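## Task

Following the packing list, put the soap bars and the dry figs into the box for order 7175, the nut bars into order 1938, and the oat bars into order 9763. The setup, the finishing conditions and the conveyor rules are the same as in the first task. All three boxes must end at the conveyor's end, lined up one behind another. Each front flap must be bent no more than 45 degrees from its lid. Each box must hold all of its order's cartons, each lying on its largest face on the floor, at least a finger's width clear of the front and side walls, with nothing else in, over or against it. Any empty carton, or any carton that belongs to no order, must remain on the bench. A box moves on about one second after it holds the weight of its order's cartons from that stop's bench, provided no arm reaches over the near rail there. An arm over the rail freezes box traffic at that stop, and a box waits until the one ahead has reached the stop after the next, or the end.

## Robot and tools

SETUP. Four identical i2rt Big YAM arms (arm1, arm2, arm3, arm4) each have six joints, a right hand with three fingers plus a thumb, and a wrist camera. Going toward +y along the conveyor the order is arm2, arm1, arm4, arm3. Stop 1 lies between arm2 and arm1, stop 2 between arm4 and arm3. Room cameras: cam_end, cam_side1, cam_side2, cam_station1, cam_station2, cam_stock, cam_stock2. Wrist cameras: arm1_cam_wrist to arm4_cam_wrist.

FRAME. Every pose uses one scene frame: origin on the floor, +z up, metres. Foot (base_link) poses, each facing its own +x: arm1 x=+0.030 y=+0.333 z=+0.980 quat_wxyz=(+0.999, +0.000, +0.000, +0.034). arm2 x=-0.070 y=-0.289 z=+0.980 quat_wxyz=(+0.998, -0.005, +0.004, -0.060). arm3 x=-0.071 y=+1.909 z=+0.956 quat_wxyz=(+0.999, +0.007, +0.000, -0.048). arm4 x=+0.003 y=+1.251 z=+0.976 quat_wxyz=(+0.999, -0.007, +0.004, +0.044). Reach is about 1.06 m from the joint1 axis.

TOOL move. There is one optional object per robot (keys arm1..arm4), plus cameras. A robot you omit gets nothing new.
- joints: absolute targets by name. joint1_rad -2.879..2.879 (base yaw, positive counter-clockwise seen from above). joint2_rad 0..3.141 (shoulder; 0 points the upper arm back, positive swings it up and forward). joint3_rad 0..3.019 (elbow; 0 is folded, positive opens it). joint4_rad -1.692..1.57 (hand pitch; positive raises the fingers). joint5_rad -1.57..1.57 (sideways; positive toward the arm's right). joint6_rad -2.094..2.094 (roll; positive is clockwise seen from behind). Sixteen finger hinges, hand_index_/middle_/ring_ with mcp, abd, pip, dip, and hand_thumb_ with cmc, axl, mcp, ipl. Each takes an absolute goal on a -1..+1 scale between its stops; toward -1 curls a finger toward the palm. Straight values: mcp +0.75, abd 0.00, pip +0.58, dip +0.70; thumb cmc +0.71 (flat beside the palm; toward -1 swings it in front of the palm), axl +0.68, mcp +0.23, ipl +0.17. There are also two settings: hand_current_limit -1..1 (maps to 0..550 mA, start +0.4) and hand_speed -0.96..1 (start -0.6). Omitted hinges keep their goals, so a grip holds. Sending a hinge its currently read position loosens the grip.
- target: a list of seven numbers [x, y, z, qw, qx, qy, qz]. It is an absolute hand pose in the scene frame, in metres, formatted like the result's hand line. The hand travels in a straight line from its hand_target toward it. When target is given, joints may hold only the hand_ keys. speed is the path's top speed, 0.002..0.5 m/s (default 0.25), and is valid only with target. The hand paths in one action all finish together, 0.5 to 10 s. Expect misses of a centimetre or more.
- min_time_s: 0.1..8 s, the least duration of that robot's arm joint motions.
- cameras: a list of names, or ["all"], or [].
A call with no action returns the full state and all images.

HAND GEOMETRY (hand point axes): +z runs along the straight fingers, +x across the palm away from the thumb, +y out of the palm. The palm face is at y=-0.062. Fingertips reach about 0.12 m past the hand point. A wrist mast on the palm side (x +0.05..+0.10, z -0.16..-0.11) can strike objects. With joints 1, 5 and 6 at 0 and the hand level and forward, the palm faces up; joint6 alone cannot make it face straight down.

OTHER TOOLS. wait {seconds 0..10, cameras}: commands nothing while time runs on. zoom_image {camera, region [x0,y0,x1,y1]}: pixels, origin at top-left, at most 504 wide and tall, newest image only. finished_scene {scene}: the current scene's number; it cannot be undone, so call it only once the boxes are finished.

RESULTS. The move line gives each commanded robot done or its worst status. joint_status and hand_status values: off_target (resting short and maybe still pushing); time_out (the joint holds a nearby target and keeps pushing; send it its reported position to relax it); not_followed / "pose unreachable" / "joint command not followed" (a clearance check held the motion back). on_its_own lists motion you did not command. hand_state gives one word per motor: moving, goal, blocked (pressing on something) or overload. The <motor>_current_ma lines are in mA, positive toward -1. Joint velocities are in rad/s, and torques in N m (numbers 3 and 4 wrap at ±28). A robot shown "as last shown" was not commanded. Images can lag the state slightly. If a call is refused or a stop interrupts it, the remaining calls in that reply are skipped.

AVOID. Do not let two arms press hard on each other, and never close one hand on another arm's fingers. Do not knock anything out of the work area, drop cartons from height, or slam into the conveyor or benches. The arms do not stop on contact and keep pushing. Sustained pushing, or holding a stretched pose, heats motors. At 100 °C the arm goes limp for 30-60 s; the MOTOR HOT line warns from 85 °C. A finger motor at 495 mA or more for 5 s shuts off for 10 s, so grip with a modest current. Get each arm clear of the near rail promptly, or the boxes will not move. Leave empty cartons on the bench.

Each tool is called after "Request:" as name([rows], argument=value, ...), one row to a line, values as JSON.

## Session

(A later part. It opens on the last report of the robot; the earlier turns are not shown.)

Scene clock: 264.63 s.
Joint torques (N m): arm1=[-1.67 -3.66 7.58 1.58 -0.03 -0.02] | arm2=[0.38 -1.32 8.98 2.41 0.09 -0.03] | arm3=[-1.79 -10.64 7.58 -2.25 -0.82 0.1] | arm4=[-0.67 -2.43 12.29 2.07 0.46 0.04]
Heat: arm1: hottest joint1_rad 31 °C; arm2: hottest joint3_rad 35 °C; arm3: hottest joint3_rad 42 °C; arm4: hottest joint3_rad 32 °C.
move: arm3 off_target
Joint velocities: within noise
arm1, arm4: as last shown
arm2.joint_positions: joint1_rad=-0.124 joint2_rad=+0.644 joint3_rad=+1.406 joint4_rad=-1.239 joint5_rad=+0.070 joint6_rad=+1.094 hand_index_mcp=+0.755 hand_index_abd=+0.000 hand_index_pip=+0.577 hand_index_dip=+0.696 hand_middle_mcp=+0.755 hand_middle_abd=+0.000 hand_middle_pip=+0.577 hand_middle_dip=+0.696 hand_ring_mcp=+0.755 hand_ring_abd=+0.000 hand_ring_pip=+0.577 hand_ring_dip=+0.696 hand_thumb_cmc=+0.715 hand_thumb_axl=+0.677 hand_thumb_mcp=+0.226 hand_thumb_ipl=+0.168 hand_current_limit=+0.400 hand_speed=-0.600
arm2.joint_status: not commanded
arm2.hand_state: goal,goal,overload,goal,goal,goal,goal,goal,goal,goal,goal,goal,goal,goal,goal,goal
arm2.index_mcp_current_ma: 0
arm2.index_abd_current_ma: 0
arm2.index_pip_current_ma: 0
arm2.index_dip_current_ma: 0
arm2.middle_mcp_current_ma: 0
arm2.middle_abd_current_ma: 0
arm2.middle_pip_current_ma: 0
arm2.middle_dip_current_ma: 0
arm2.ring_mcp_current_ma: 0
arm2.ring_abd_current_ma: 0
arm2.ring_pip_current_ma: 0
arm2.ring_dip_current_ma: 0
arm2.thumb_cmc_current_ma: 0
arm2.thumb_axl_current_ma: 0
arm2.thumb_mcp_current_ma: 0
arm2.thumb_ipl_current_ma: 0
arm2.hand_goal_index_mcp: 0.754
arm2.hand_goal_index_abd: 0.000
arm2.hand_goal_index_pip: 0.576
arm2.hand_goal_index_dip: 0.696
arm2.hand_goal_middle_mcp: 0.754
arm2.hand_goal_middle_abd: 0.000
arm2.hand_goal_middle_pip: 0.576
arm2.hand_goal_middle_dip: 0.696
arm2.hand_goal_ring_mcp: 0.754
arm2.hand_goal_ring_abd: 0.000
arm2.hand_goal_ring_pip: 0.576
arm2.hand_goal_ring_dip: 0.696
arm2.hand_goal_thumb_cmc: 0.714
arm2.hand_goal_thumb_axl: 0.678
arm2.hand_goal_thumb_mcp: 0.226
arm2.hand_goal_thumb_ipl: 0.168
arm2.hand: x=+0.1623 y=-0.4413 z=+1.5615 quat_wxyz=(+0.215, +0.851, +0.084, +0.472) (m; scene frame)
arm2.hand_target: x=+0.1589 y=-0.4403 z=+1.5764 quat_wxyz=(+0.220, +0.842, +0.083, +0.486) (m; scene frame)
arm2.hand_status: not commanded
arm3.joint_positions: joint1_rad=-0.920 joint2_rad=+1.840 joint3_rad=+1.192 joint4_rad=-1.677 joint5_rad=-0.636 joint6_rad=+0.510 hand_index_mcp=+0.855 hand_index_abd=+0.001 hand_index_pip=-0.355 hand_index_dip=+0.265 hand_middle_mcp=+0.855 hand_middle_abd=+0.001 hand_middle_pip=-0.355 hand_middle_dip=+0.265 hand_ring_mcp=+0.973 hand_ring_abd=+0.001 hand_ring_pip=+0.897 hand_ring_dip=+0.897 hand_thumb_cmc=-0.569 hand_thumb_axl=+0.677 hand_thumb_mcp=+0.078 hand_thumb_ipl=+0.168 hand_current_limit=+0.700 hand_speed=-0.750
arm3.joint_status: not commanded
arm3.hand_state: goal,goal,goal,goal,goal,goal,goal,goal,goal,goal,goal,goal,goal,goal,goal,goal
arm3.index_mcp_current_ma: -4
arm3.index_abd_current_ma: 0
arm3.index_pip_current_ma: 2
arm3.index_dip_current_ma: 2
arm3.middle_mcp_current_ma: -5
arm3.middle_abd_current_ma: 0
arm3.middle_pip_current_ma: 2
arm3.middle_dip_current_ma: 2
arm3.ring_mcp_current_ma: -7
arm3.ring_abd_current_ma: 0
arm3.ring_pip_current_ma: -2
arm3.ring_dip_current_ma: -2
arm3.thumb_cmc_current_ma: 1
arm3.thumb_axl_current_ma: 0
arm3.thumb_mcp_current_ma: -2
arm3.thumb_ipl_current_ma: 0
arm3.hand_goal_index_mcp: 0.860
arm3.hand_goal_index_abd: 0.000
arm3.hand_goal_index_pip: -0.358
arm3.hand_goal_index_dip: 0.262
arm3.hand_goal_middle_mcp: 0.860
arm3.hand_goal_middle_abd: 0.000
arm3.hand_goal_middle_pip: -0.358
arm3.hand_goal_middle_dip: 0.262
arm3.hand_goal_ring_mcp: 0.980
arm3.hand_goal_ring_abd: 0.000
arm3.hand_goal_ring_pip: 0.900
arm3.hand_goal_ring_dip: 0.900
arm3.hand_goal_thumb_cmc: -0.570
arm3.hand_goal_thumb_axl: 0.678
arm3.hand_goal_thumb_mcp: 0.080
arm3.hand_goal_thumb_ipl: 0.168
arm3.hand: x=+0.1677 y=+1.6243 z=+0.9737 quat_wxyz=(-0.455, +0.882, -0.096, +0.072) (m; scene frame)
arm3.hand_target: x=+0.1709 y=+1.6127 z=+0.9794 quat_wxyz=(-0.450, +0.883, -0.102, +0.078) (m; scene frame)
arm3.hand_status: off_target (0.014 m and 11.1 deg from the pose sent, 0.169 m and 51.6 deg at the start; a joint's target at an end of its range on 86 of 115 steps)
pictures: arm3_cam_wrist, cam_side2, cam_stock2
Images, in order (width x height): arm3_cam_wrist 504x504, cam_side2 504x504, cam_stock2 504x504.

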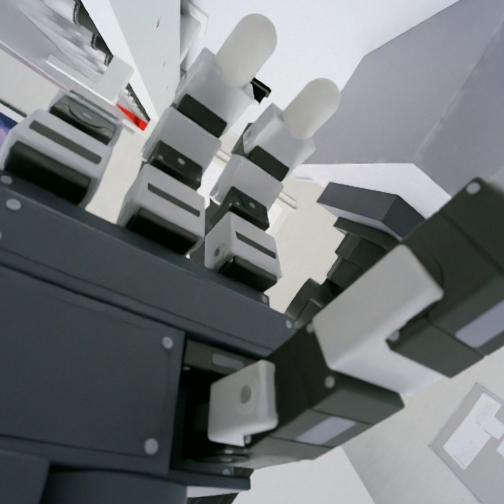

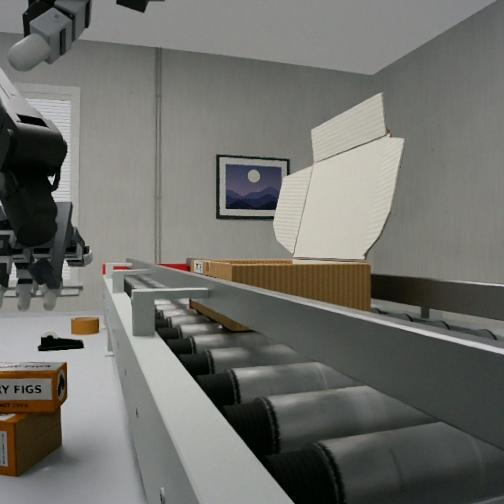

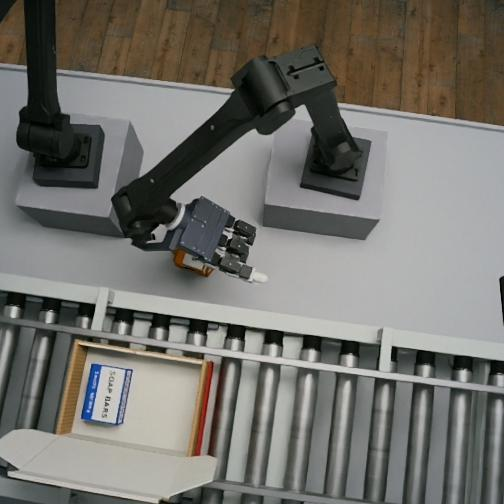

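Request:
move(arm3={"target":[0.174,1.610,0.90,0.5352,-0.8402,0.0735,-0.0468],"speed":0.1}, cameras=["cam_stock2","cam_side2","arm3_cam_wrist"])

Request:
zoom_image(camera="cam_side2", region=[0, 220, 160, 480])

Request:
zoom_image(camera="cam_stock2", region=[120, 170, 280, 300])

Scene clock: 266.80 s.
Joint torques (N m): arm1=[-1.67 -3.9 7.54 1.57 -0.03 -0.01] | arm2=[0.38 -1.26 9.03 2.41 0.09 -0.03] | arm3=[-2.02 -12.75 5.9 -2.67 -0.39 -0.06] | arm4=[-0.85 -2.61 12.29 2.04 0.46 0.05]
Heat: arm1: hottest joint1_rad 31 °C; arm2: hottest joint3_rad 35 °C; arm3: hottest joint3_rad 41 °C; arm4: hottest joint3_rad 32 °C.
move: arm3 off_target
Joint velocities: within noise
arm1, arm2, arm4: as last shown
arm3.joint_positions: joint1_rad=-0.929 joint2_rad=+2.084 joint3_rad=+1.266 joint4_rad=-1.677 joint5_rad=-0.634 joint6_rad=+0.414 hand_index_mcp=+0.855 hand_index_abd=+0.001 hand_index_pip=-0.355 hand_index_dip=+0.265 hand_middle_mcp=+0.854 hand_middle_abd=+0.001 hand_middle_pip=-0.355 hand_middle_dip=+0.265 hand_ring_mcp=+0.973 hand_ring_abd=+0.001 hand_ring_pip=+0.897 hand_ring_dip=+0.897 hand_thumb_cmc=-0.569 hand_thumb_axl=+0.677 hand_thumb_mcp=+0.078 hand_thumb_ipl=+0.168 hand_current_limit=+0.700 hand_speed=-0.750
arm3.joint_status: not commanded
arm3.hand_state: goal,goal,goal,goal,goal,goal,goal,goal,goal,goal,goal,goal,goal,goal,goal,goal
arm3.index_mcp_current_ma: -5
arm3.index_abd_current_ma: 0
arm3.index_pip_current_ma: 2
arm3.index_dip_current_ma: 2
arm3.middle_mcp_current_ma: -6
arm3.middle_abd_current_ma: 0
arm3.middle_pip_current_ma: 2
arm3.middle_dip_current_ma: 2
arm3.ring_mcp_current_ma: -7
arm3.ring_abd_current_ma: 0
arm3.ring_pip_current_ma: -2
arm3.ring_dip_current_ma: -2
arm3.thumb_cmc_current_ma: 1
arm3.thumb_axl_current_ma: 0
arm3.thumb_mcp_current_ma: -2
arm3.thumb_ipl_current_ma: 0
arm3.hand_goal_index_mcp: 0.860
arm3.hand_goal_index_abd: 0.000
arm3.hand_goal_index_pip: -0.358
arm3.hand_goal_index_dip: 0.262
arm3.hand_goal_middle_mcp: 0.860
arm3.hand_goal_middle_abd: 0.000
arm3.hand_goal_middle_pip: -0.358
arm3.hand_goal_middle_dip: 0.262
arm3.hand_goal_ring_mcp: 0.980
arm3.hand_goal_ring_abd: 0.000
arm3.hand_goal_ring_pip: 0.900
arm3.hand_goal_ring_dip: 0.900
arm3.hand_goal_thumb_cmc: -0.570
arm3.hand_goal_thumb_axl: 0.678
arm3.hand_goal_thumb_mcp: 0.080
arm3.hand_goal_thumb_ipl: 0.168
arm3.hand: x=+0.1720 y=+1.6210 z=+0.8971 quat_wxyz=(-0.511, +0.854, -0.083, +0.051) (m; scene frame)
arm3.hand_target: x=+0.1738 y=+1.6105 z=+0.8997 quat_wxyz=(-0.507, +0.856, -0.082, +0.056) (m; scene frame)
arm3.hand_status: off_target (0.012 m and 3.5 deg from the pose sent, 0.075 m and 11.1 deg at the start; a joint's target at an end of its range on 54 of 54 steps)
pictures: arm3_cam_wrist, cam_side2, cam_stock2
Images, in order (width x height): arm3_cam_wrist 504x504, cam_side2 504x504, cam_stock2 504x504.

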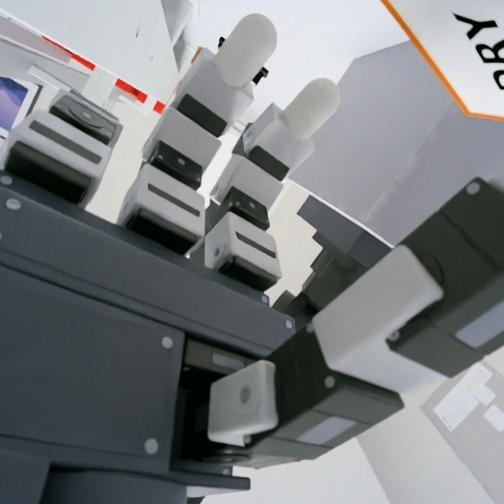

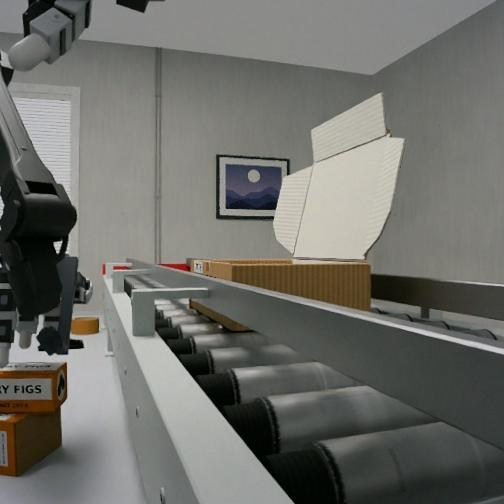

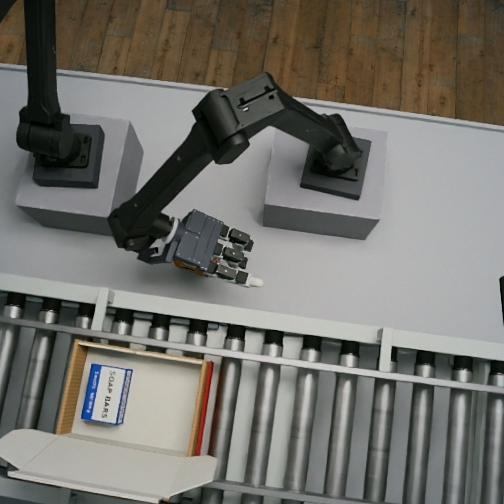

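Scaled by 1.938 from the camera's 504x504 image, which has a finer 720x720 frame.

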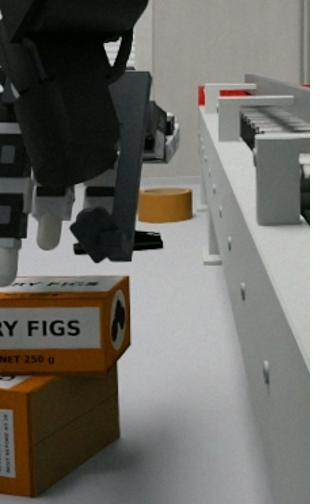

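Scaled by 3.150 from the camera's 504x504 image, which has a finer 720x720 frame.

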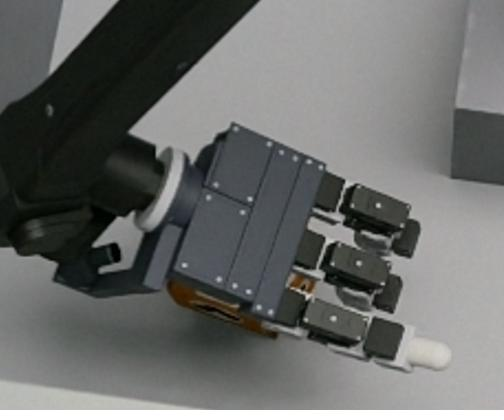

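Request:
move(arm3={"target":[0.174,1.608,0.855,0.5352,-0.8402,0.0735,-0.0468],"speed":0.06}, cameras=["cam_side2","arm3_cam_wrist"])

Request:
zoom_image(camera="cam_side2", region=[0, 280, 160, 480])

Scene clock: 268.63 s.
Joint torques (N m): arm1=[-1.61 -3.9 7.54 1.57 -0.03 0] | arm2=[0.62 -1.32 8.96 2.32 0.09 -0.05] | arm3=[-1.26 -13.04 4.79 -2.43 -0.44 -0.07] | arm4=[-0.73 -2.61 12.3 2.03 0.46 0.04]
Heat: arm1: hottest joint1_rad 31 °C; arm2: hottest joint3_rad 35 °C; arm3: hottest joint3_rad 41 °C; arm4: hottest joint3_rad 32 °C.
move: arm3 done
Joint velocities: within noise
arm1, arm2, arm4: as last shown
arm3.joint_positions: joint1_rad=-0.943 joint2_rad=+2.213 joint3_rad=+1.331 joint4_rad=-1.684 joint5_rad=-0.623 joint6_rad=+0.368 hand_index_mcp=+0.854 hand_index_abd=+0.001 hand_index_pip=-0.355 hand_index_dip=+0.265 hand_middle_mcp=+0.853 hand_middle_abd=+0.001 hand_middle_pip=-0.355 hand_middle_dip=+0.265 hand_ring_mcp=+0.973 hand_ring_abd=+0.001 hand_ring_pip=+0.897 hand_ring_dip=+0.897 hand_thumb_cmc=-0.568 hand_thumb_axl=+0.677 hand_thumb_mcp=+0.096 hand_thumb_ipl=+0.174 hand_current_limit=+0.700 hand_speed=-0.750
arm3.joint_status: not commanded
arm3.hand_state: goal,goal,goal,goal,goal,goal,goal,goal,goal,goal,goal,goal,goal,goal,goal,goal
arm3.index_mcp_current_ma: -6
arm3.index_abd_current_ma: 0
arm3.index_pip_current_ma: 2
arm3.index_dip_current_ma: 2
arm3.middle_mcp_current_ma: -7
arm3.middle_abd_current_ma: 0
arm3.middle_pip_current_ma: 2
arm3.middle_dip_current_ma: 2
arm3.ring_mcp_current_ma: -8
arm3.ring_abd_current_ma: 0
arm3.ring_pip_current_ma: -2
arm3.ring_dip_current_ma: -2
arm3.thumb_cmc_current_ma: 1
arm3.thumb_axl_current_ma: 0
arm3.thumb_mcp_current_ma: 31
arm3.thumb_ipl_current_ma: 7
arm3.hand_goal_index_mcp: 0.860
arm3.hand_goal_index_abd: 0.000
arm3.hand_goal_index_pip: -0.358
arm3.hand_goal_index_dip: 0.262
arm3.hand_goal_middle_mcp: 0.860
arm3.hand_goal_middle_abd: 0.000
arm3.hand_goal_middle_pip: -0.358
arm3.hand_goal_middle_dip: 0.262
arm3.hand_goal_ring_mcp: 0.980
arm3.hand_goal_ring_abd: 0.000
arm3.hand_goal_ring_pip: 0.900
arm3.hand_goal_ring_dip: 0.900
arm3.hand_goal_thumb_cmc: -0.570
arm3.hand_goal_thumb_axl: 0.678
arm3.hand_goal_thumb_mcp: 0.080
arm3.hand_goal_thumb_ipl: 0.168
arm3.hand: x=+0.1717 y=+1.6138 z=+0.8569 quat_wxyz=(-0.532, +0.842, -0.077, +0.044) (m; scene frame)
arm3.hand_target: x=+0.1740 y=+1.6082 z=+0.8549 quat_wxyz=(-0.532, +0.842, -0.074, +0.048) (m; scene frame)
arm3.hand_status: done (0.007 m and 0.6 deg from the pose sent, 0.044 m and 3.5 deg at the start; a joint's target at an end of its range on 35 of 42 steps)
pictures: arm3_cam_wrist, cam_side2
Images, in order (width x height): arm3_cam_wrist 504x504, cam_side2 504x504.

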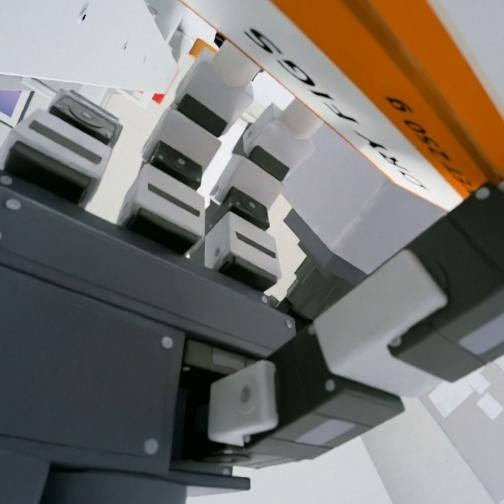

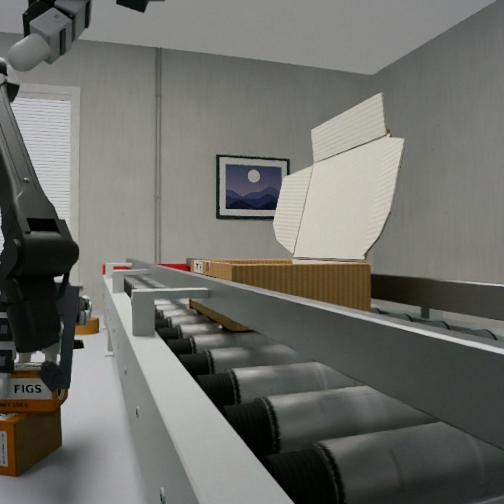

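Scaled by 2.520 from the camera's 504x504 image, which has a finer 720x720 frame.

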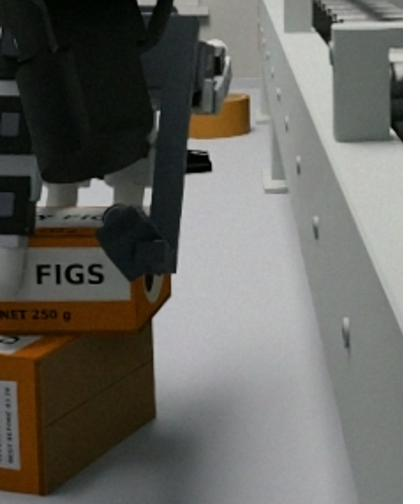

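Request:
move(arm3={"joints":{"hand_thumb_mcp":0.2}}, cameras=["cam_side2","arm3_cam_wrist"])

Request:
zoom_image(camera="cam_side2", region=[0, 280, 160, 480])

Scene clock: 270.70 s.
Joint torques (N m): arm1=[-1.79 -3.78 7.51 1.54 -0.03 -0.01] | arm2=[0.38 -1.26 9.01 2.3 0.09 -0.03] | arm3=[-0.73 -13.04 4.83 -2.44 -0.47 -0.01] | arm4=[-0.73 -2.43 12.3 2.1 0.46 0.05]
Heat: arm1: hottest joint1_rad 31 °C; arm2: hottest joint3_rad 35 °C; arm3: hottest joint3_rad 41 °C; arm4: hottest joint3_rad 32 °C.
move: arm3 done
Joint velocities: within noise
arm1, arm2, arm4: as last shown
arm3.joint_positions: joint1_rad=-0.943 joint2_rad=+2.214 joint3_rad=+1.331 joint4_rad=-1.684 joint5_rad=-0.623 joint6_rad=+0.365 hand_index_mcp=+0.854 hand_index_abd=+0.001 hand_index_pip=-0.355 hand_index_dip=+0.265 hand_middle_mcp=+0.853 hand_middle_abd=+0.001 hand_middle_pip=-0.355 hand_middle_dip=+0.265 hand_ring_mcp=+0.973 hand_ring_abd=+0.001 hand_ring_pip=+0.897 hand_ring_dip=+0.897 hand_thumb_cmc=-0.568 hand_thumb_axl=+0.677 hand_thumb_mcp=+0.195 hand_thumb_ipl=+0.170 hand_current_limit=+0.700 hand_speed=-0.750
arm3.joint_status: all done
arm3.hand_state: goal,goal,goal,goal,goal,goal,goal,goal,goal,goal,goal,goal,goal,goal,goal,goal
arm3.index_mcp_current_ma: -6
arm3.index_abd_current_ma: 0
arm3.index_pip_current_ma: 2
arm3.index_dip_current_ma: 2
arm3.middle_mcp_current_ma: -7
arm3.middle_abd_current_ma: 0
arm3.middle_pip_current_ma: 2
arm3.middle_dip_current_ma: 2
arm3.ring_mcp_current_ma: -8
arm3.ring_abd_current_ma: 0
arm3.ring_pip_current_ma: -2
arm3.ring_dip_current_ma: -2
arm3.thumb_cmc_current_ma: 1
arm3.thumb_axl_current_ma: 0
arm3.thumb_mcp_current_ma: -6
arm3.thumb_ipl_current_ma: 2
arm3.hand_goal_index_mcp: 0.860
arm3.hand_goal_index_abd: 0.000
arm3.hand_goal_index_pip: -0.358
arm3.hand_goal_index_dip: 0.262
arm3.hand_goal_middle_mcp: 0.860
arm3.hand_goal_middle_abd: 0.000
arm3.hand_goal_middle_pip: -0.358
arm3.hand_goal_middle_dip: 0.262
arm3.hand_goal_ring_mcp: 0.980
arm3.hand_goal_ring_abd: 0.000
arm3.hand_goal_ring_pip: 0.900
arm3.hand_goal_ring_dip: 0.900
arm3.hand_goal_thumb_cmc: -0.570
arm3.hand_goal_thumb_axl: 0.678
arm3.hand_goal_thumb_mcp: 0.200
arm3.hand_goal_thumb_ipl: 0.168
arm3.hand: x=+0.1717 y=+1.6141 z=+0.8563 quat_wxyz=(-0.533, +0.842, -0.077, +0.045) (m; scene frame)
arm3.hand_target: x=+0.1740 y=+1.6082 z=+0.8549 quat_wxyz=(-0.532, +0.842, -0.074, +0.048) (m; scene frame)
arm3.hand_status: not commanded
pictures: arm3_cam_wrist, cam_side2
Images, in order (width x height): arm3_cam_wrist 504x504, cam_side2 504x504.

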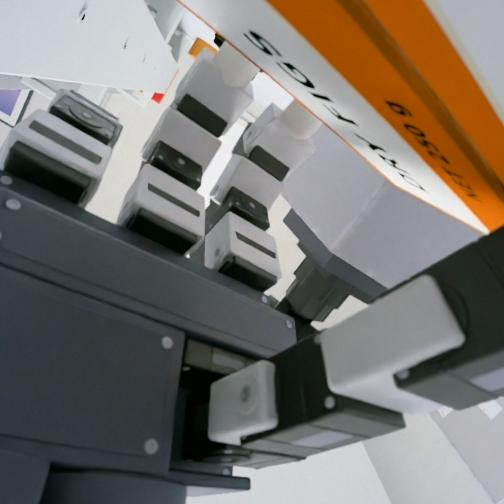

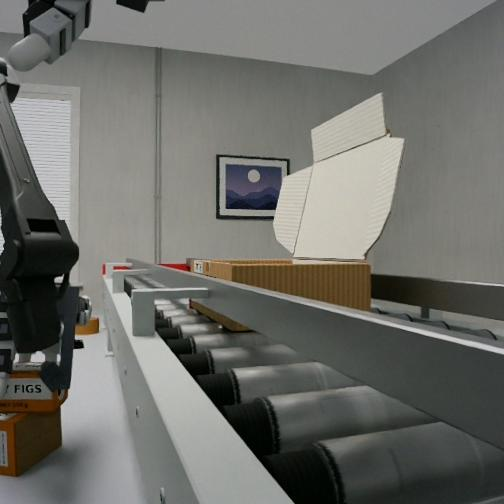

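Scaled by 2.520 from the camera's 504x504 image, which has a finer 720x720 frame.

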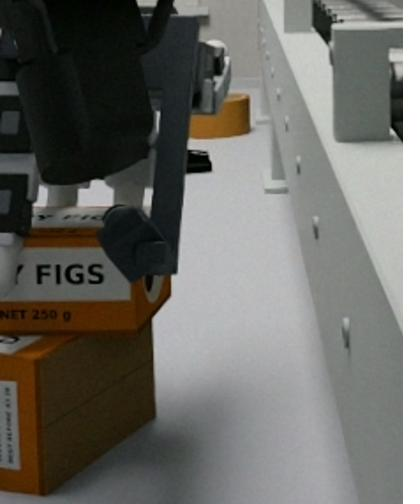

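Request:
move(arm3={"target":[0.172,1.592,0.845,0.5352,-0.8402,0.0735,-0.0468],"speed":0.06}, cameras=["cam_side2","arm3_cam_wrist"])

Request:
zoom_image(camera="cam_side2", region=[0, 280, 160, 480])

Scene clock: 271.93 s.
Joint torques (N m): arm1=[-1.67 -3.96 7.57 1.59 -0.03 -0.01] | arm2=[0.56 -0.97 9.03 2.45 0.07 -0.03] | arm3=[-1.61 -13.33 5.35 -2.4 -0.32 -0.03] | arm4=[-0.91 -2.55 12.31 2.14 0.46 0.04]
Heat: arm1: hottest joint1_rad 31 °C; arm2: hottest joint3_rad 35 °C; arm3: hottest joint3_rad 40 °C; arm4: hottest joint3_rad 32 °C.
move: arm3 done
Joint velocities: within noise
arm1, arm2, arm4: as last shown
arm3.joint_positions: joint1_rad=-0.957 joint2_rad=+2.248 joint3_rad=+1.366 joint4_rad=-1.684 joint5_rad=-0.610 joint6_rad=+0.361 hand_index_mcp=+0.854 hand_index_abd=+0.001 hand_index_pip=-0.355 hand_index_dip=+0.265 hand_middle_mcp=+0.853 hand_middle_abd=+0.001 hand_middle_pip=-0.355 hand_middle_dip=+0.265 hand_ring_mcp=+0.973 hand_ring_abd=+0.001 hand_ring_pip=+0.897 hand_ring_dip=+0.897 hand_thumb_cmc=-0.568 hand_thumb_axl=+0.677 hand_thumb_mcp=+0.195 hand_thumb_ipl=+0.170 hand_current_limit=+0.700 hand_speed=-0.750
arm3.joint_status: not commanded
arm3.hand_state: goal,goal,goal,goal,goal,goal,goal,goal,goal,goal,goal,goal,goal,goal,goal,goal
arm3.index_mcp_current_ma: -6
arm3.index_abd_current_ma: 0
arm3.index_pip_current_ma: 2
arm3.index_dip_current_ma: 2
arm3.middle_mcp_current_ma: -7
arm3.middle_abd_current_ma: 0
arm3.middle_pip_current_ma: 2
arm3.middle_dip_current_ma: 2
arm3.ring_mcp_current_ma: -8
arm3.ring_abd_current_ma: 0
arm3.ring_pip_current_ma: -2
arm3.ring_dip_current_ma: -2
arm3.thumb_cmc_current_ma: 1
arm3.thumb_axl_current_ma: 0
arm3.thumb_mcp_current_ma: -6
arm3.thumb_ipl_current_ma: 2
arm3.hand_goal_index_mcp: 0.860
arm3.hand_goal_index_abd: 0.000
arm3.hand_goal_index_pip: -0.358
arm3.hand_goal_index_dip: 0.262
arm3.hand_goal_middle_mcp: 0.860
arm3.hand_goal_middle_abd: 0.000
arm3.hand_goal_middle_pip: -0.358
arm3.hand_goal_middle_dip: 0.262
arm3.hand_goal_ring_mcp: 0.980
arm3.hand_goal_ring_abd: 0.000
arm3.hand_goal_ring_pip: 0.900
arm3.hand_goal_ring_dip: 0.900
arm3.hand_goal_thumb_cmc: -0.570
arm3.hand_goal_thumb_axl: 0.678
arm3.hand_goal_thumb_mcp: 0.200
arm3.hand_goal_thumb_ipl: 0.168
arm3.hand: x=+0.1701 y=+1.6019 z=+0.8460 quat_wxyz=(-0.531, +0.843, -0.078, +0.045) (m; scene frame)
arm3.hand_target: x=+0.1719 y=+1.5925 z=+0.8449 quat_wxyz=(-0.527, +0.845, -0.076, +0.049) (m; scene frame)
arm3.hand_status: done (0.010 m and 0.8 deg from the pose sent, 0.025 m and 0.5 deg at the start; a joint's target at an end of its range on 32 of 32 steps)
pictures: arm3_cam_wrist, cam_side2
Images, in order (width x height): arm3_cam_wrist 504x504, cam_side2 504x504.

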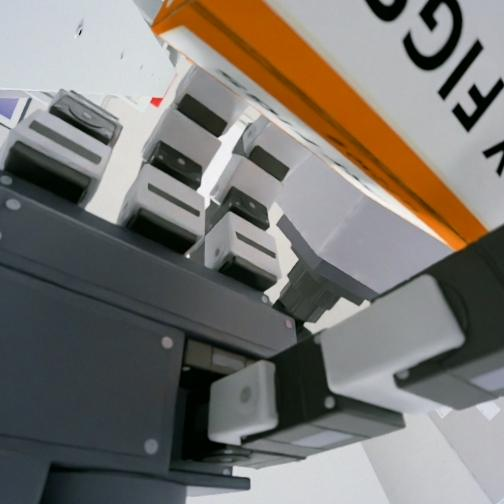

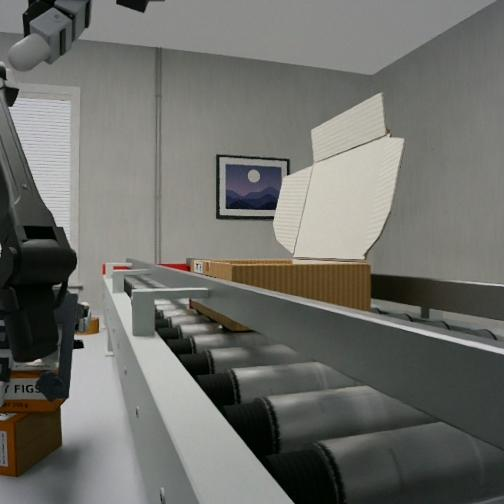

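Scaled by 2.520 from the camera's 504x504 image, which has a finer 720x720 frame.

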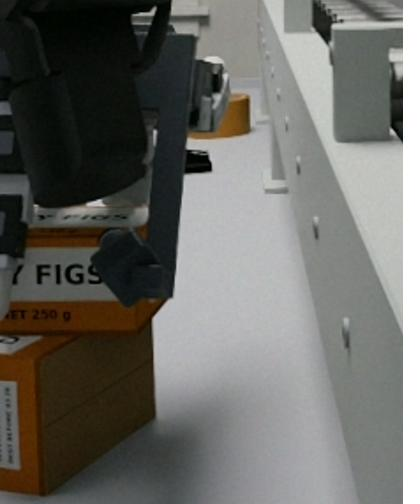

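Request:
move(arm3={"target":[0.172,1.592,0.829,0.5352,-0.8402,0.0735,-0.0468],"speed":0.05})

Request:
move(arm3={"joints":{"hand_thumb_mcp":0.08,"hand_index_mcp":0.74,"hand_middle_mcp":0.74}}, cameras=["cam_side2","arm3_cam_wrist"])

Request:
zoom_image(camera="cam_side2", region=[0, 280, 160, 480])

Scene clock: 273.17 s.
Joint torques (N m): arm1=[-1.85 -3.78 7.51 1.57 -0.02 -0.01] | arm2=[0.56 -1.38 9.02 2.4 0.08 -0.04] | arm3=[-2.2 -13.74 4.93 -2.44 -0.31 -0.03] | arm4=[-0.79 -2.49 12.3 2.09 0.46 0.03]
Heat: arm1: hottest joint1_rad 31 °C; arm2: hottest joint3_rad 35 °C; arm3: hottest joint3_rad 40 °C; arm4: hottest joint3_rad 32 °C.
move: arm3 done
Joint velocities: within noise
arm1, arm2, arm4: as last shown
arm3.joint_positions: joint1_rad=-0.957 joint2_rad=+2.296 joint3_rad=+1.389 joint4_rad=-1.684 joint5_rad=-0.609 joint6_rad=+0.347 hand_index_mcp=+0.854 hand_index_abd=+0.001 hand_index_pip=-0.355 hand_index_dip=+0.265 hand_middle_mcp=+0.853 hand_middle_abd=+0.001 hand_middle_pip=-0.355 hand_middle_dip=+0.265 hand_ring_mcp=+0.973 hand_ring_abd=+0.001 hand_ring_pip=+0.897 hand_ring_dip=+0.897 hand_thumb_cmc=-0.568 hand_thumb_axl=+0.677 hand_thumb_mcp=+0.195 hand_thumb_ipl=+0.170 hand_current_limit=+0.700 hand_speed=-0.750
arm3.joint_status: not commanded
arm3.hand_state: goal,goal,goal,goal,goal,goal,goal,goal,goal,goal,goal,goal,goal,goal,goal,goal
arm3.index_mcp_current_ma: -6
arm3.index_abd_current_ma: 0
arm3.index_pip_current_ma: 2
arm3.index_dip_current_ma: 2
arm3.middle_mcp_current_ma: -7
arm3.middle_abd_current_ma: 0
arm3.middle_pip_current_ma: 2
arm3.middle_dip_current_ma: 2
arm3.ring_mcp_current_ma: -8
arm3.ring_abd_current_ma: 0
arm3.ring_pip_current_ma: -2
arm3.ring_dip_current_ma: -2
arm3.thumb_cmc_current_ma: 1
arm3.thumb_axl_current_ma: 0
arm3.thumb_mcp_current_ma: -6
arm3.thumb_ipl_current_ma: 2
arm3.hand_goal_index_mcp: 0.860
arm3.hand_goal_index_abd: 0.000
arm3.hand_goal_index_pip: -0.358
arm3.hand_goal_index_dip: 0.262
arm3.hand_goal_middle_mcp: 0.860
arm3.hand_goal_middle_abd: 0.000
arm3.hand_goal_middle_pip: -0.358
arm3.hand_goal_middle_dip: 0.262
arm3.hand_goal_ring_mcp: 0.980
arm3.hand_goal_ring_abd: 0.000
arm3.hand_goal_ring_pip: 0.900
arm3.hand_goal_ring_dip: 0.900
arm3.hand_goal_thumb_cmc: -0.570
arm3.hand_goal_thumb_axl: 0.678
arm3.hand_goal_thumb_mcp: 0.200
arm3.hand_goal_thumb_ipl: 0.168
arm3.hand: x=+0.1708 y=+1.6019 z=+0.8298 quat_wxyz=(-0.539, +0.838, -0.075, +0.042) (m; scene frame)
arm3.hand_target: x=+0.1720 y=+1.5922 z=+0.8290 quat_wxyz=(-0.535, +0.841, -0.074, +0.047) (m; scene frame)
arm3.hand_status: done (0.010 m and 0.8 deg from the pose sent, 0.020 m and 0.8 deg at the start; a joint's target at an end of its range on 23 of 30 steps)
pictures: none

Scene clock: 273.83 s.
Joint torques (N m): arm1=[-1.85 -3.9 7.51 1.59 -0.02 -0.01] | arm2=[0.56 -0.97 8.98 2.5 0.07 -0.02] | arm3=[-1.55 -14.27 4.81 -2.33 -0.38 -0.01] | arm4=[-0.67 -2.49 12.3 2.07 0.45 0.03]
Heat: arm1: hottest joint1_rad 31 °C; arm2: hottest joint3_rad 35 °C; arm3: hottest joint3_rad 40 °C; arm4: hottest joint3_rad 32 °C.
move: arm3 done
Joint velocities: within noise
arm1.joint_positions: joint1_rad=-0.690 joint2_rad=+0.853 joint3_rad=+1.060 joint4_rad=-1.465 joint5_rad=+0.003 joint6_rad=-0.010 hand_index_mcp=+0.780 hand_index_abd=-0.078 hand_index_pip=+0.001 hand_index_dip=-0.017 hand_middle_mcp=+0.780 hand_middle_abd=+0.077 hand_middle_pip=+0.002 hand_middle_dip=-0.017 hand_ring_mcp=+0.974 hand_ring_abd=+0.002 hand_ring_pip=+0.895 hand_ring_dip=+0.897 hand_thumb_cmc=-0.571 hand_thumb_axl=+0.680 hand_thumb_mcp=+0.086 hand_thumb_ipl=+0.169 hand_current_limit=+0.700 hand_speed=-0.750
arm1.joint_status: not commanded
arm1.hand_state: goal,goal,goal,goal,goal,goal,goal,goal,goal,goal,goal,goal,goal,goal,goal,goal
arm1.index_mcp_current_ma: 0
arm1.index_abd_current_ma: 0
arm1.index_pip_current_ma: 0
arm1.index_dip_current_ma: 1
arm1.middle_mcp_current_ma: 0
arm1.middle_abd_current_ma: -1
arm1.middle_pip_current_ma: 0
arm1.middle_dip_current_ma: 1
arm1.ring_mcp_current_ma: -2
arm1.ring_abd_current_ma: 0
arm1.ring_pip_current_ma: -2
arm1.ring_dip_current_ma: -1
arm1.thumb_cmc_current_ma: 0
arm1.thumb_axl_current_ma: 0
arm1.thumb_mcp_current_ma: -2
arm1.thumb_ipl_current_ma: 0
arm1.hand_goal_index_mcp: 0.780
arm1.hand_goal_index_abd: -0.080
arm1.hand_goal_index_pip: 0.000
arm1.hand_goal_index_dip: -0.020
arm1.hand_goal_middle_mcp: 0.780
arm1.hand_goal_middle_abd: 0.080
arm1.hand_goal_middle_pip: 0.000
arm1.hand_goal_middle_dip: -0.020
arm1.hand_goal_ring_mcp: 0.980
arm1.hand_goal_ring_abd: 0.000
arm1.hand_goal_ring_pip: 0.900
arm1.hand_goal_ring_dip: 0.900
arm1.hand_goal_thumb_cmc: -0.570
arm1.hand_goal_thumb_axl: 0.678
arm1.hand_goal_thumb_mcp: 0.090
arm1.hand_goal_thumb_ipl: 0.168
arm1.hand: x=+0.3051 y=+0.1072 z=+1.3096 quat_wxyz=(+0.139, +0.877, +0.455, +0.069) (m; scene frame)
arm1.hand_target: x=+0.3037 y=+0.1036 z=+1.3074 quat_wxyz=(+0.142, +0.880, +0.447, +0.072) (m; scene frame)
arm1.hand_status: not commanded
arm2: as last shown
arm3.joint_positions: joint1_rad=-0.959 joint2_rad=+2.296 joint3_rad=+1.392 joint4_rad=-1.684 joint5_rad=-0.607 joint6_rad=+0.347 hand_index_mcp=+0.735 hand_index_abd=+0.001 hand_index_pip=-0.355 hand_index_dip=+0.265 hand_middle_mcp=+0.734 hand_middle_abd=+0.001 hand_middle_pip=-0.355 hand_middle_dip=+0.265 hand_ring_mcp=+0.973 hand_ring_abd=+0.001 hand_ring_pip=+0.897 hand_ring_dip=+0.897 hand_thumb_cmc=-0.568 hand_thumb_axl=+0.677 hand_thumb_mcp=+0.097 hand_thumb_ipl=+0.172 hand_current_limit=+0.700 hand_speed=-0.750
arm3.joint_status: all done
arm3.hand_state: goal,goal,goal,goal,goal,goal,goal,goal,goal,goal,goal,goal,goal,goal,goal,goal
arm3.index_mcp_current_ma: -4
arm3.index_abd_current_ma: 0
arm3.index_pip_current_ma: 2
arm3.index_dip_current_ma: 2
arm3.middle_mcp_current_ma: -5
arm3.middle_abd_current_ma: 0
arm3.middle_pip_current_ma: 2
arm3.middle_dip_current_ma: 2
arm3.ring_mcp_current_ma: -8
arm3.ring_abd_current_ma: 0
arm3.ring_pip_current_ma: -2
arm3.ring_dip_current_ma: -2
arm3.thumb_cmc_current_ma: 1
arm3.thumb_axl_current_ma: 0
arm3.thumb_mcp_current_ma: 32
arm3.thumb_ipl_current_ma: 5
arm3.hand_goal_index_mcp: 0.740
arm3.hand_goal_index_abd: 0.000
arm3.hand_goal_index_pip: -0.358
arm3.hand_goal_index_dip: 0.262
arm3.hand_goal_middle_mcp: 0.740
arm3.hand_goal_middle_abd: 0.000
arm3.hand_goal_middle_pip: -0.358
arm3.hand_goal_middle_dip: 0.262
arm3.hand_goal_ring_mcp: 0.980
arm3.hand_goal_ring_abd: 0.000
arm3.hand_goal_ring_pip: 0.900
arm3.hand_goal_ring_dip: 0.900
arm3.hand_goal_thumb_cmc: -0.570
arm3.hand_goal_thumb_axl: 0.678
arm3.hand_goal_thumb_mcp: 0.080
arm3.hand_goal_thumb_ipl: 0.168
arm3.hand: x=+0.1707 y=+1.6000 z=+0.8299 quat_wxyz=(-0.537, +0.839, -0.075, +0.042) (m; scene frame)
arm3.hand_target: x=+0.1719 y=+1.5922 z=+0.8290 quat_wxyz=(-0.535, +0.841, -0.074, +0.047) (m; scene frame)
arm3.hand_status: not commanded
arm4.joint_positions: joint1_rad=-0.183 joint2_rad=+0.834 joint3_rad=+1.122 joint4_rad=-1.528 joint5_rad=+0.351 joint6_rad=-0.209 hand_index_mcp=+0.780 hand_index_abd=-0.002 hand_index_pip=-0.355 hand_index_dip=+0.265 hand_middle_mcp=+0.780 hand_middle_abd=-0.001 hand_middle_pip=-0.355 hand_middle_dip=+0.266 hand_ring_mcp=+0.973 hand_ring_abd=+0.000 hand_ring_pip=+0.896 hand_ring_dip=+0.897 hand_thumb_cmc=-0.571 hand_thumb_axl=+0.679 hand_thumb_mcp=+0.086 hand_thumb_ipl=+0.169 hand_current_limit=+0.700 hand_speed=-0.750
arm4.joint_status: not commanded
arm4.hand_state: goal,goal,goal,goal,goal,goal,goal,goal,goal,goal,goal,goal,goal,goal,goal,goal
arm4.index_mcp_current_ma: 0
arm4.index_abd_current_ma: -4
arm4.index_pip_current_ma: 9
arm4.index_dip_current_ma: 10
arm4.middle_mcp_current_ma: 0
arm4.middle_abd_current_ma: -3
arm4.middle_pip_current_ma: 8
arm4.middle_dip_current_ma: 12
arm4.ring_mcp_current_ma: -25
arm4.ring_abd_current_ma: 1
arm4.ring_pip_current_ma: -12
arm4.ring_dip_current_ma: -8
arm4.thumb_cmc_current_ma: -3
arm4.thumb_axl_current_ma: 5
arm4.thumb_mcp_current_ma: -19
arm4.thumb_ipl_current_ma: 4
arm4.hand_goal_index_mcp: 0.780
arm4.hand_goal_index_abd: 0.000
arm4.hand_goal_index_pip: -0.358
arm4.hand_goal_index_dip: 0.262
arm4.hand_goal_middle_mcp: 0.780
arm4.hand_goal_middle_abd: 0.000
arm4.hand_goal_middle_pip: -0.358
arm4.hand_goal_middle_dip: 0.262
arm4.hand_goal_ring_mcp: 0.980
arm4.hand_goal_ring_abd: 0.000
arm4.hand_goal_ring_pip: 0.900
arm4.hand_goal_ring_dip: 0.900
arm4.hand_goal_thumb_cmc: -0.570
arm4.hand_goal_thumb_axl: 0.678
arm4.hand_goal_thumb_mcp: 0.090
arm4.hand_goal_thumb_ipl: 0.168
arm4.hand: x=+0.3417 y=+1.1598 z=+1.3455 quat_wxyz=(+0.235, +0.666, +0.706, -0.051) (m; scene frame)
arm4.hand_target: x=+0.3433 y=+1.1570 z=+1.3695 quat_wxyz=(+0.258, +0.666, +0.699, -0.037) (m; scene frame)
arm4.hand_status: not commanded
pictures: arm3_cam_wrist, cam_side2
Images, in order (width x height): arm3_cam_wrist 504x504, cam_side2 504x504.

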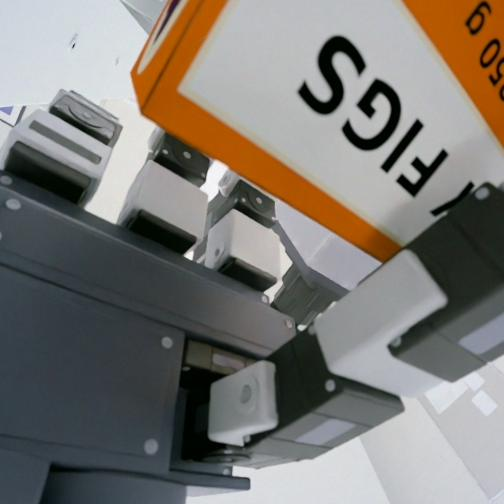

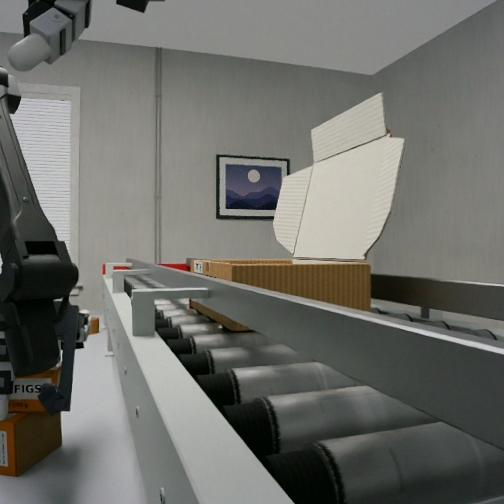

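Scaled by 2.520 from the camera's 504x504 image, which has a finer 720x720 frame.

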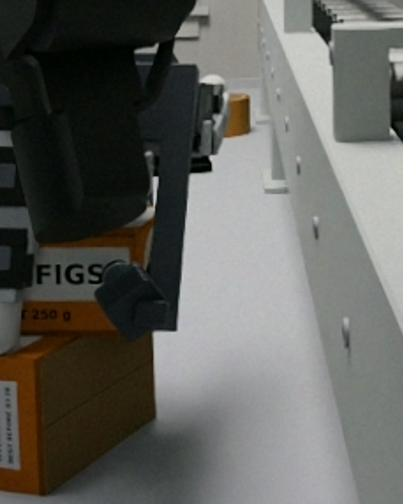

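Request:
move(arm3={"target":[0.172,1.592,0.850,0.5352,-0.8402,0.0735,-0.0468],"speed":0.05}, cameras=["cam_side2","arm3_cam_wrist","cam_stock2"])

Request:
zoom_image(camera="cam_side2", region=[0, 320, 80, 430])

Request:
zoom_image(camera="cam_stock2", region=[120, 170, 280, 300])

Scene clock: 275.30 s.
Joint torques (N m): arm1=[-1.96 -3.84 7.51 1.57 -0.04 -0.01] | arm2=[0.26 -1.26 8.95 2.39 0.08 -0.03] | arm3=[-1.9 -15.56 3.04 -2.52 -0.52 0.11] | arm4=[-0.73 -2.61 12.26 2.07 0.46 0.05]
Heat: arm1: hottest joint1_rad 31 °C; arm2: hottest joint3_rad 35 °C; arm3: hottest joint3_rad 40 °C; arm4: hottest joint3_rad 32 °C.
move: arm3 done
Joint velocities: within noise
arm1, arm2, arm4: as last shown
arm3.joint_positions: joint1_rad=-0.959 joint2_rad=+2.259 joint3_rad=+1.389 joint4_rad=-1.684 joint5_rad=-0.607 joint6_rad=+0.350 hand_index_mcp=+0.735 hand_index_abd=+0.001 hand_index_pip=-0.355 hand_index_dip=+0.265 hand_middle_mcp=+0.734 hand_middle_abd=+0.001 hand_middle_pip=-0.355 hand_middle_dip=+0.265 hand_ring_mcp=+0.973 hand_ring_abd=+0.001 hand_ring_pip=+0.897 hand_ring_dip=+0.897 hand_thumb_cmc=-0.568 hand_thumb_axl=+0.677 hand_thumb_mcp=+0.081 hand_thumb_ipl=+0.170 hand_current_limit=+0.700 hand_speed=-0.750
arm3.joint_status: not commanded
arm3.hand_state: goal,goal,goal,goal,goal,goal,goal,goal,goal,goal,goal,goal,goal,goal,goal,goal
arm3.index_mcp_current_ma: -4
arm3.index_abd_current_ma: 0
arm3.index_pip_current_ma: 2
arm3.index_dip_current_ma: 2
arm3.middle_mcp_current_ma: -5
arm3.middle_abd_current_ma: 0
arm3.middle_pip_current_ma: 2
arm3.middle_dip_current_ma: 2
arm3.ring_mcp_current_ma: -8
arm3.ring_abd_current_ma: 0
arm3.ring_pip_current_ma: -2
arm3.ring_dip_current_ma: -2
arm3.thumb_cmc_current_ma: 1
arm3.thumb_axl_current_ma: 0
arm3.thumb_mcp_current_ma: 1
arm3.thumb_ipl_current_ma: 2
arm3.hand_goal_index_mcp: 0.740
arm3.hand_goal_index_abd: 0.000
arm3.hand_goal_index_pip: -0.358
arm3.hand_goal_index_dip: 0.262
arm3.hand_goal_middle_mcp: 0.740
arm3.hand_goal_middle_abd: 0.000
arm3.hand_goal_middle_pip: -0.358
arm3.hand_goal_middle_dip: 0.262
arm3.hand_goal_ring_mcp: 0.980
arm3.hand_goal_ring_abd: 0.000
arm3.hand_goal_ring_pip: 0.900
arm3.hand_goal_ring_dip: 0.900
arm3.hand_goal_thumb_cmc: -0.570
arm3.hand_goal_thumb_axl: 0.678
arm3.hand_goal_thumb_mcp: 0.080
arm3.hand_goal_thumb_ipl: 0.168
arm3.hand: x=+0.1742 y=+1.5932 z=+0.8435 quat_wxyz=(-0.525, +0.846, -0.071, +0.050) (m; scene frame)
arm3.hand_target: x=+0.1720 y=+1.5924 z=+0.8496 quat_wxyz=(-0.524, +0.847, -0.076, +0.050) (m; scene frame)
arm3.hand_status: done (0.007 m and 1.4 deg from the pose sent, 0.022 m and 0.6 deg at the start; a joint's target at an end of its range on 32 of 32 steps)
pictures: arm3_cam_wrist, cam_side2, cam_stock2
Images, in order (width x height): arm3_cam_wrist 504x504, cam_side2 504x504, cam_stock2 504x504.

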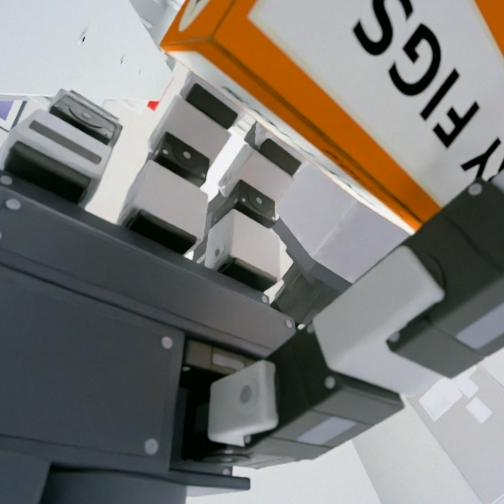

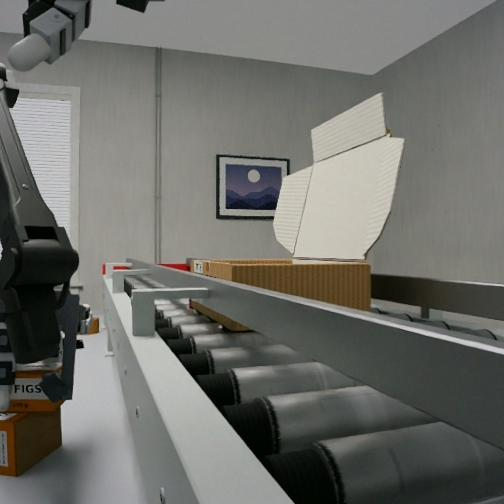

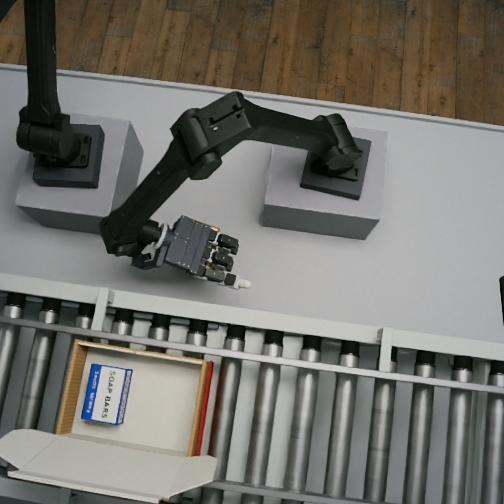

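Scaled by 4.582 from the camera's 504x504 image, which has a finer 720x720 frame.

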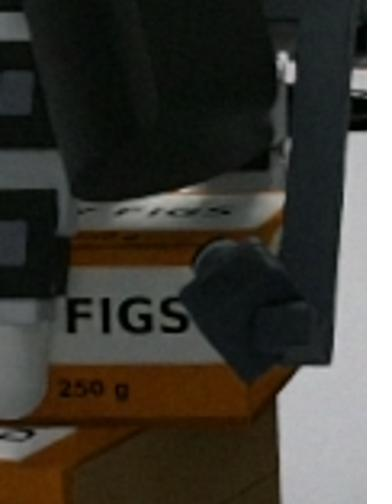

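Scaled by 3.150 from the camera's 504x504 image, which has a finer 720x720 frame.

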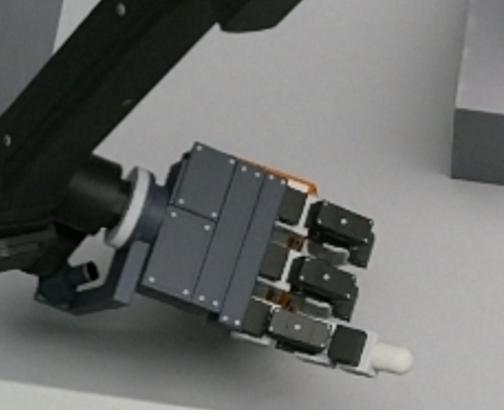

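Request:
move(arm3={"joints":{"hand_thumb_mcp":0.0,"hand_index_mcp":0.67,"hand_middle_mcp":0.67}}, cameras=["cam_side2","arm3_cam_wrist"])

Scene clock: 277.77 s.
Joint torques (N m): arm1=[-1.79 -3.9 7.49 1.58 -0.04 0] | arm2=[0.44 -1.14 8.99 2.36 0.08 -0.03] | arm3=[-1.67 -16.03 3.15 -2.41 -0.49 0.08] | arm4=[-0.79 -2.67 12.29 2.04 0.46 0.05]
Heat: arm1: hottest joint1_rad 31 °C; arm2: hottest joint3_rad 35 °C; arm3: hottest joint3_rad 39 °C; arm4: hottest joint3_rad 32 °C.
move: arm3 done
Joint velocities: within noise
arm1, arm4: as last shown
arm2.joint_positions: joint1_rad=-0.124 joint2_rad=+0.644 joint3_rad=+1.406 joint4_rad=-1.239 joint5_rad=+0.070 joint6_rad=+1.094 hand_index_mcp=+0.755 hand_index_abd=+0.000 hand_index_pip=+0.577 hand_index_dip=+0.696 hand_middle_mcp=+0.755 hand_middle_abd=+0.000 hand_middle_pip=+0.577 hand_middle_dip=+0.696 hand_ring_mcp=+0.755 hand_ring_abd=+0.000 hand_ring_pip=+0.577 hand_ring_dip=+0.696 hand_thumb_cmc=+0.715 hand_thumb_axl=+0.677 hand_thumb_mcp=+0.226 hand_thumb_ipl=+0.168 hand_current_limit=+0.400 hand_speed=-0.600
arm2.joint_status: not commanded
arm2.hand_state: goal,goal,overload,goal,goal,goal,goal,goal,goal,goal,goal,goal,goal,goal,goal,goal
arm2.index_mcp_current_ma: 0
arm2.index_abd_current_ma: 0
arm2.index_pip_current_ma: 0
arm2.index_dip_current_ma: 0
arm2.middle_mcp_current_ma: 0
arm2.middle_abd_current_ma: 0
arm2.middle_pip_current_ma: 0
arm2.middle_dip_current_ma: 0
arm2.ring_mcp_current_ma: 0
arm2.ring_abd_current_ma: 0
arm2.ring_pip_current_ma: 0
arm2.ring_dip_current_ma: 0
arm2.thumb_cmc_current_ma: 0
arm2.thumb_axl_current_ma: 0
arm2.thumb_mcp_current_ma: 0
arm2.thumb_ipl_current_ma: 0
arm2.hand_goal_index_mcp: 0.754
arm2.hand_goal_index_abd: 0.000
arm2.hand_goal_index_pip: 0.576
arm2.hand_goal_index_dip: 0.696
arm2.hand_goal_middle_mcp: 0.754
arm2.hand_goal_middle_abd: 0.000
arm2.hand_goal_middle_pip: 0.576
arm2.hand_goal_middle_dip: 0.696
arm2.hand_goal_ring_mcp: 0.754
arm2.hand_goal_ring_abd: 0.000
arm2.hand_goal_ring_pip: 0.576
arm2.hand_goal_ring_dip: 0.696
arm2.hand_goal_thumb_cmc: 0.714
arm2.hand_goal_thumb_axl: 0.678
arm2.hand_goal_thumb_mcp: 0.226
arm2.hand_goal_thumb_ipl: 0.168
arm2.hand: x=+0.1623 y=-0.4413 z=+1.5615 quat_wxyz=(+0.215, +0.851, +0.084, +0.472) (m; scene frame)
arm2.hand_target: x=+0.1589 y=-0.4403 z=+1.5764 quat_wxyz=(+0.220, +0.842, +0.083, +0.486) (m; scene frame)
arm2.hand_status: not commanded
arm3.joint_positions: joint1_rad=-0.959 joint2_rad=+2.259 joint3_rad=+1.387 joint4_rad=-1.684 joint5_rad=-0.607 joint6_rad=+0.351 hand_index_mcp=+0.670 hand_index_abd=+0.001 hand_index_pip=-0.354 hand_index_dip=+0.265 hand_middle_mcp=+0.665 hand_middle_abd=+0.001 hand_middle_pip=-0.355 hand_middle_dip=+0.265 hand_ring_mcp=+0.973 hand_ring_abd=+0.001 hand_ring_pip=+0.897 hand_ring_dip=+0.897 hand_thumb_cmc=-0.568 hand_thumb_axl=+0.677 hand_thumb_mcp=+0.002 hand_thumb_ipl=+0.170 hand_current_limit=+0.700 hand_speed=-0.750
arm3.joint_status: all done
arm3.hand_state: goal,goal,goal,goal,goal,goal,goal,goal,goal,goal,goal,goal,goal,goal,goal,goal
arm3.index_mcp_current_ma: 0
arm3.index_abd_current_ma: 0
arm3.index_pip_current_ma: 3
arm3.index_dip_current_ma: 2
arm3.middle_mcp_current_ma: -4
arm3.middle_abd_current_ma: 0
arm3.middle_pip_current_ma: 2
arm3.middle_dip_current_ma: 2
arm3.ring_mcp_current_ma: -8
arm3.ring_abd_current_ma: 0
arm3.ring_pip_current_ma: -2
arm3.ring_dip_current_ma: -2
arm3.thumb_cmc_current_ma: 1
arm3.thumb_axl_current_ma: 0
arm3.thumb_mcp_current_ma: 1
arm3.thumb_ipl_current_ma: 2
arm3.hand_goal_index_mcp: 0.670
arm3.hand_goal_index_abd: 0.000
arm3.hand_goal_index_pip: -0.358
arm3.hand_goal_index_dip: 0.262
arm3.hand_goal_middle_mcp: 0.670
arm3.hand_goal_middle_abd: 0.000
arm3.hand_goal_middle_pip: -0.358
arm3.hand_goal_middle_dip: 0.262
arm3.hand_goal_ring_mcp: 0.980
arm3.hand_goal_ring_abd: 0.000
arm3.hand_goal_ring_pip: 0.900
arm3.hand_goal_ring_dip: 0.900
arm3.hand_goal_thumb_cmc: -0.570
arm3.hand_goal_thumb_axl: 0.678
arm3.hand_goal_thumb_mcp: 0.000
arm3.hand_goal_thumb_ipl: 0.168
arm3.hand: x=+0.1735 y=+1.5944 z=+0.8433 quat_wxyz=(-0.526, +0.846, -0.072, +0.049) (m; scene frame)
arm3.hand_target: x=+0.1720 y=+1.5924 z=+0.8496 quat_wxyz=(-0.524, +0.847, -0.076, +0.050) (m; scene frame)
arm3.hand_status: not commanded
pictures: arm3_cam_wrist, cam_side2
Images, in order (width x height): arm3_cam_wrist 504x504, cam_side2 504x504.

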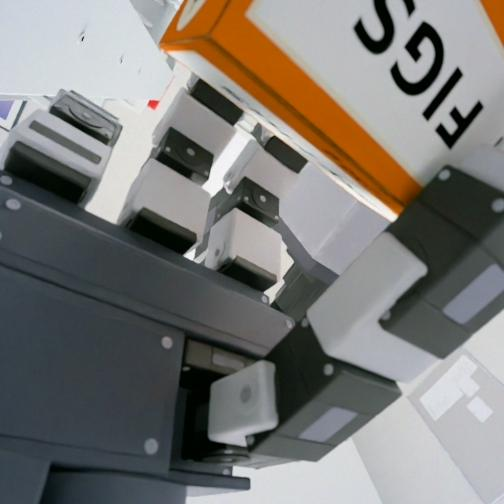

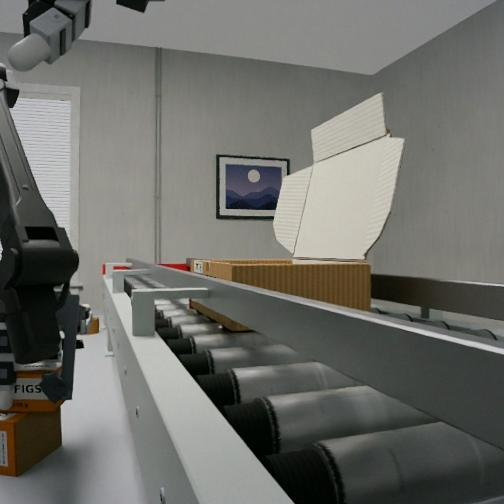

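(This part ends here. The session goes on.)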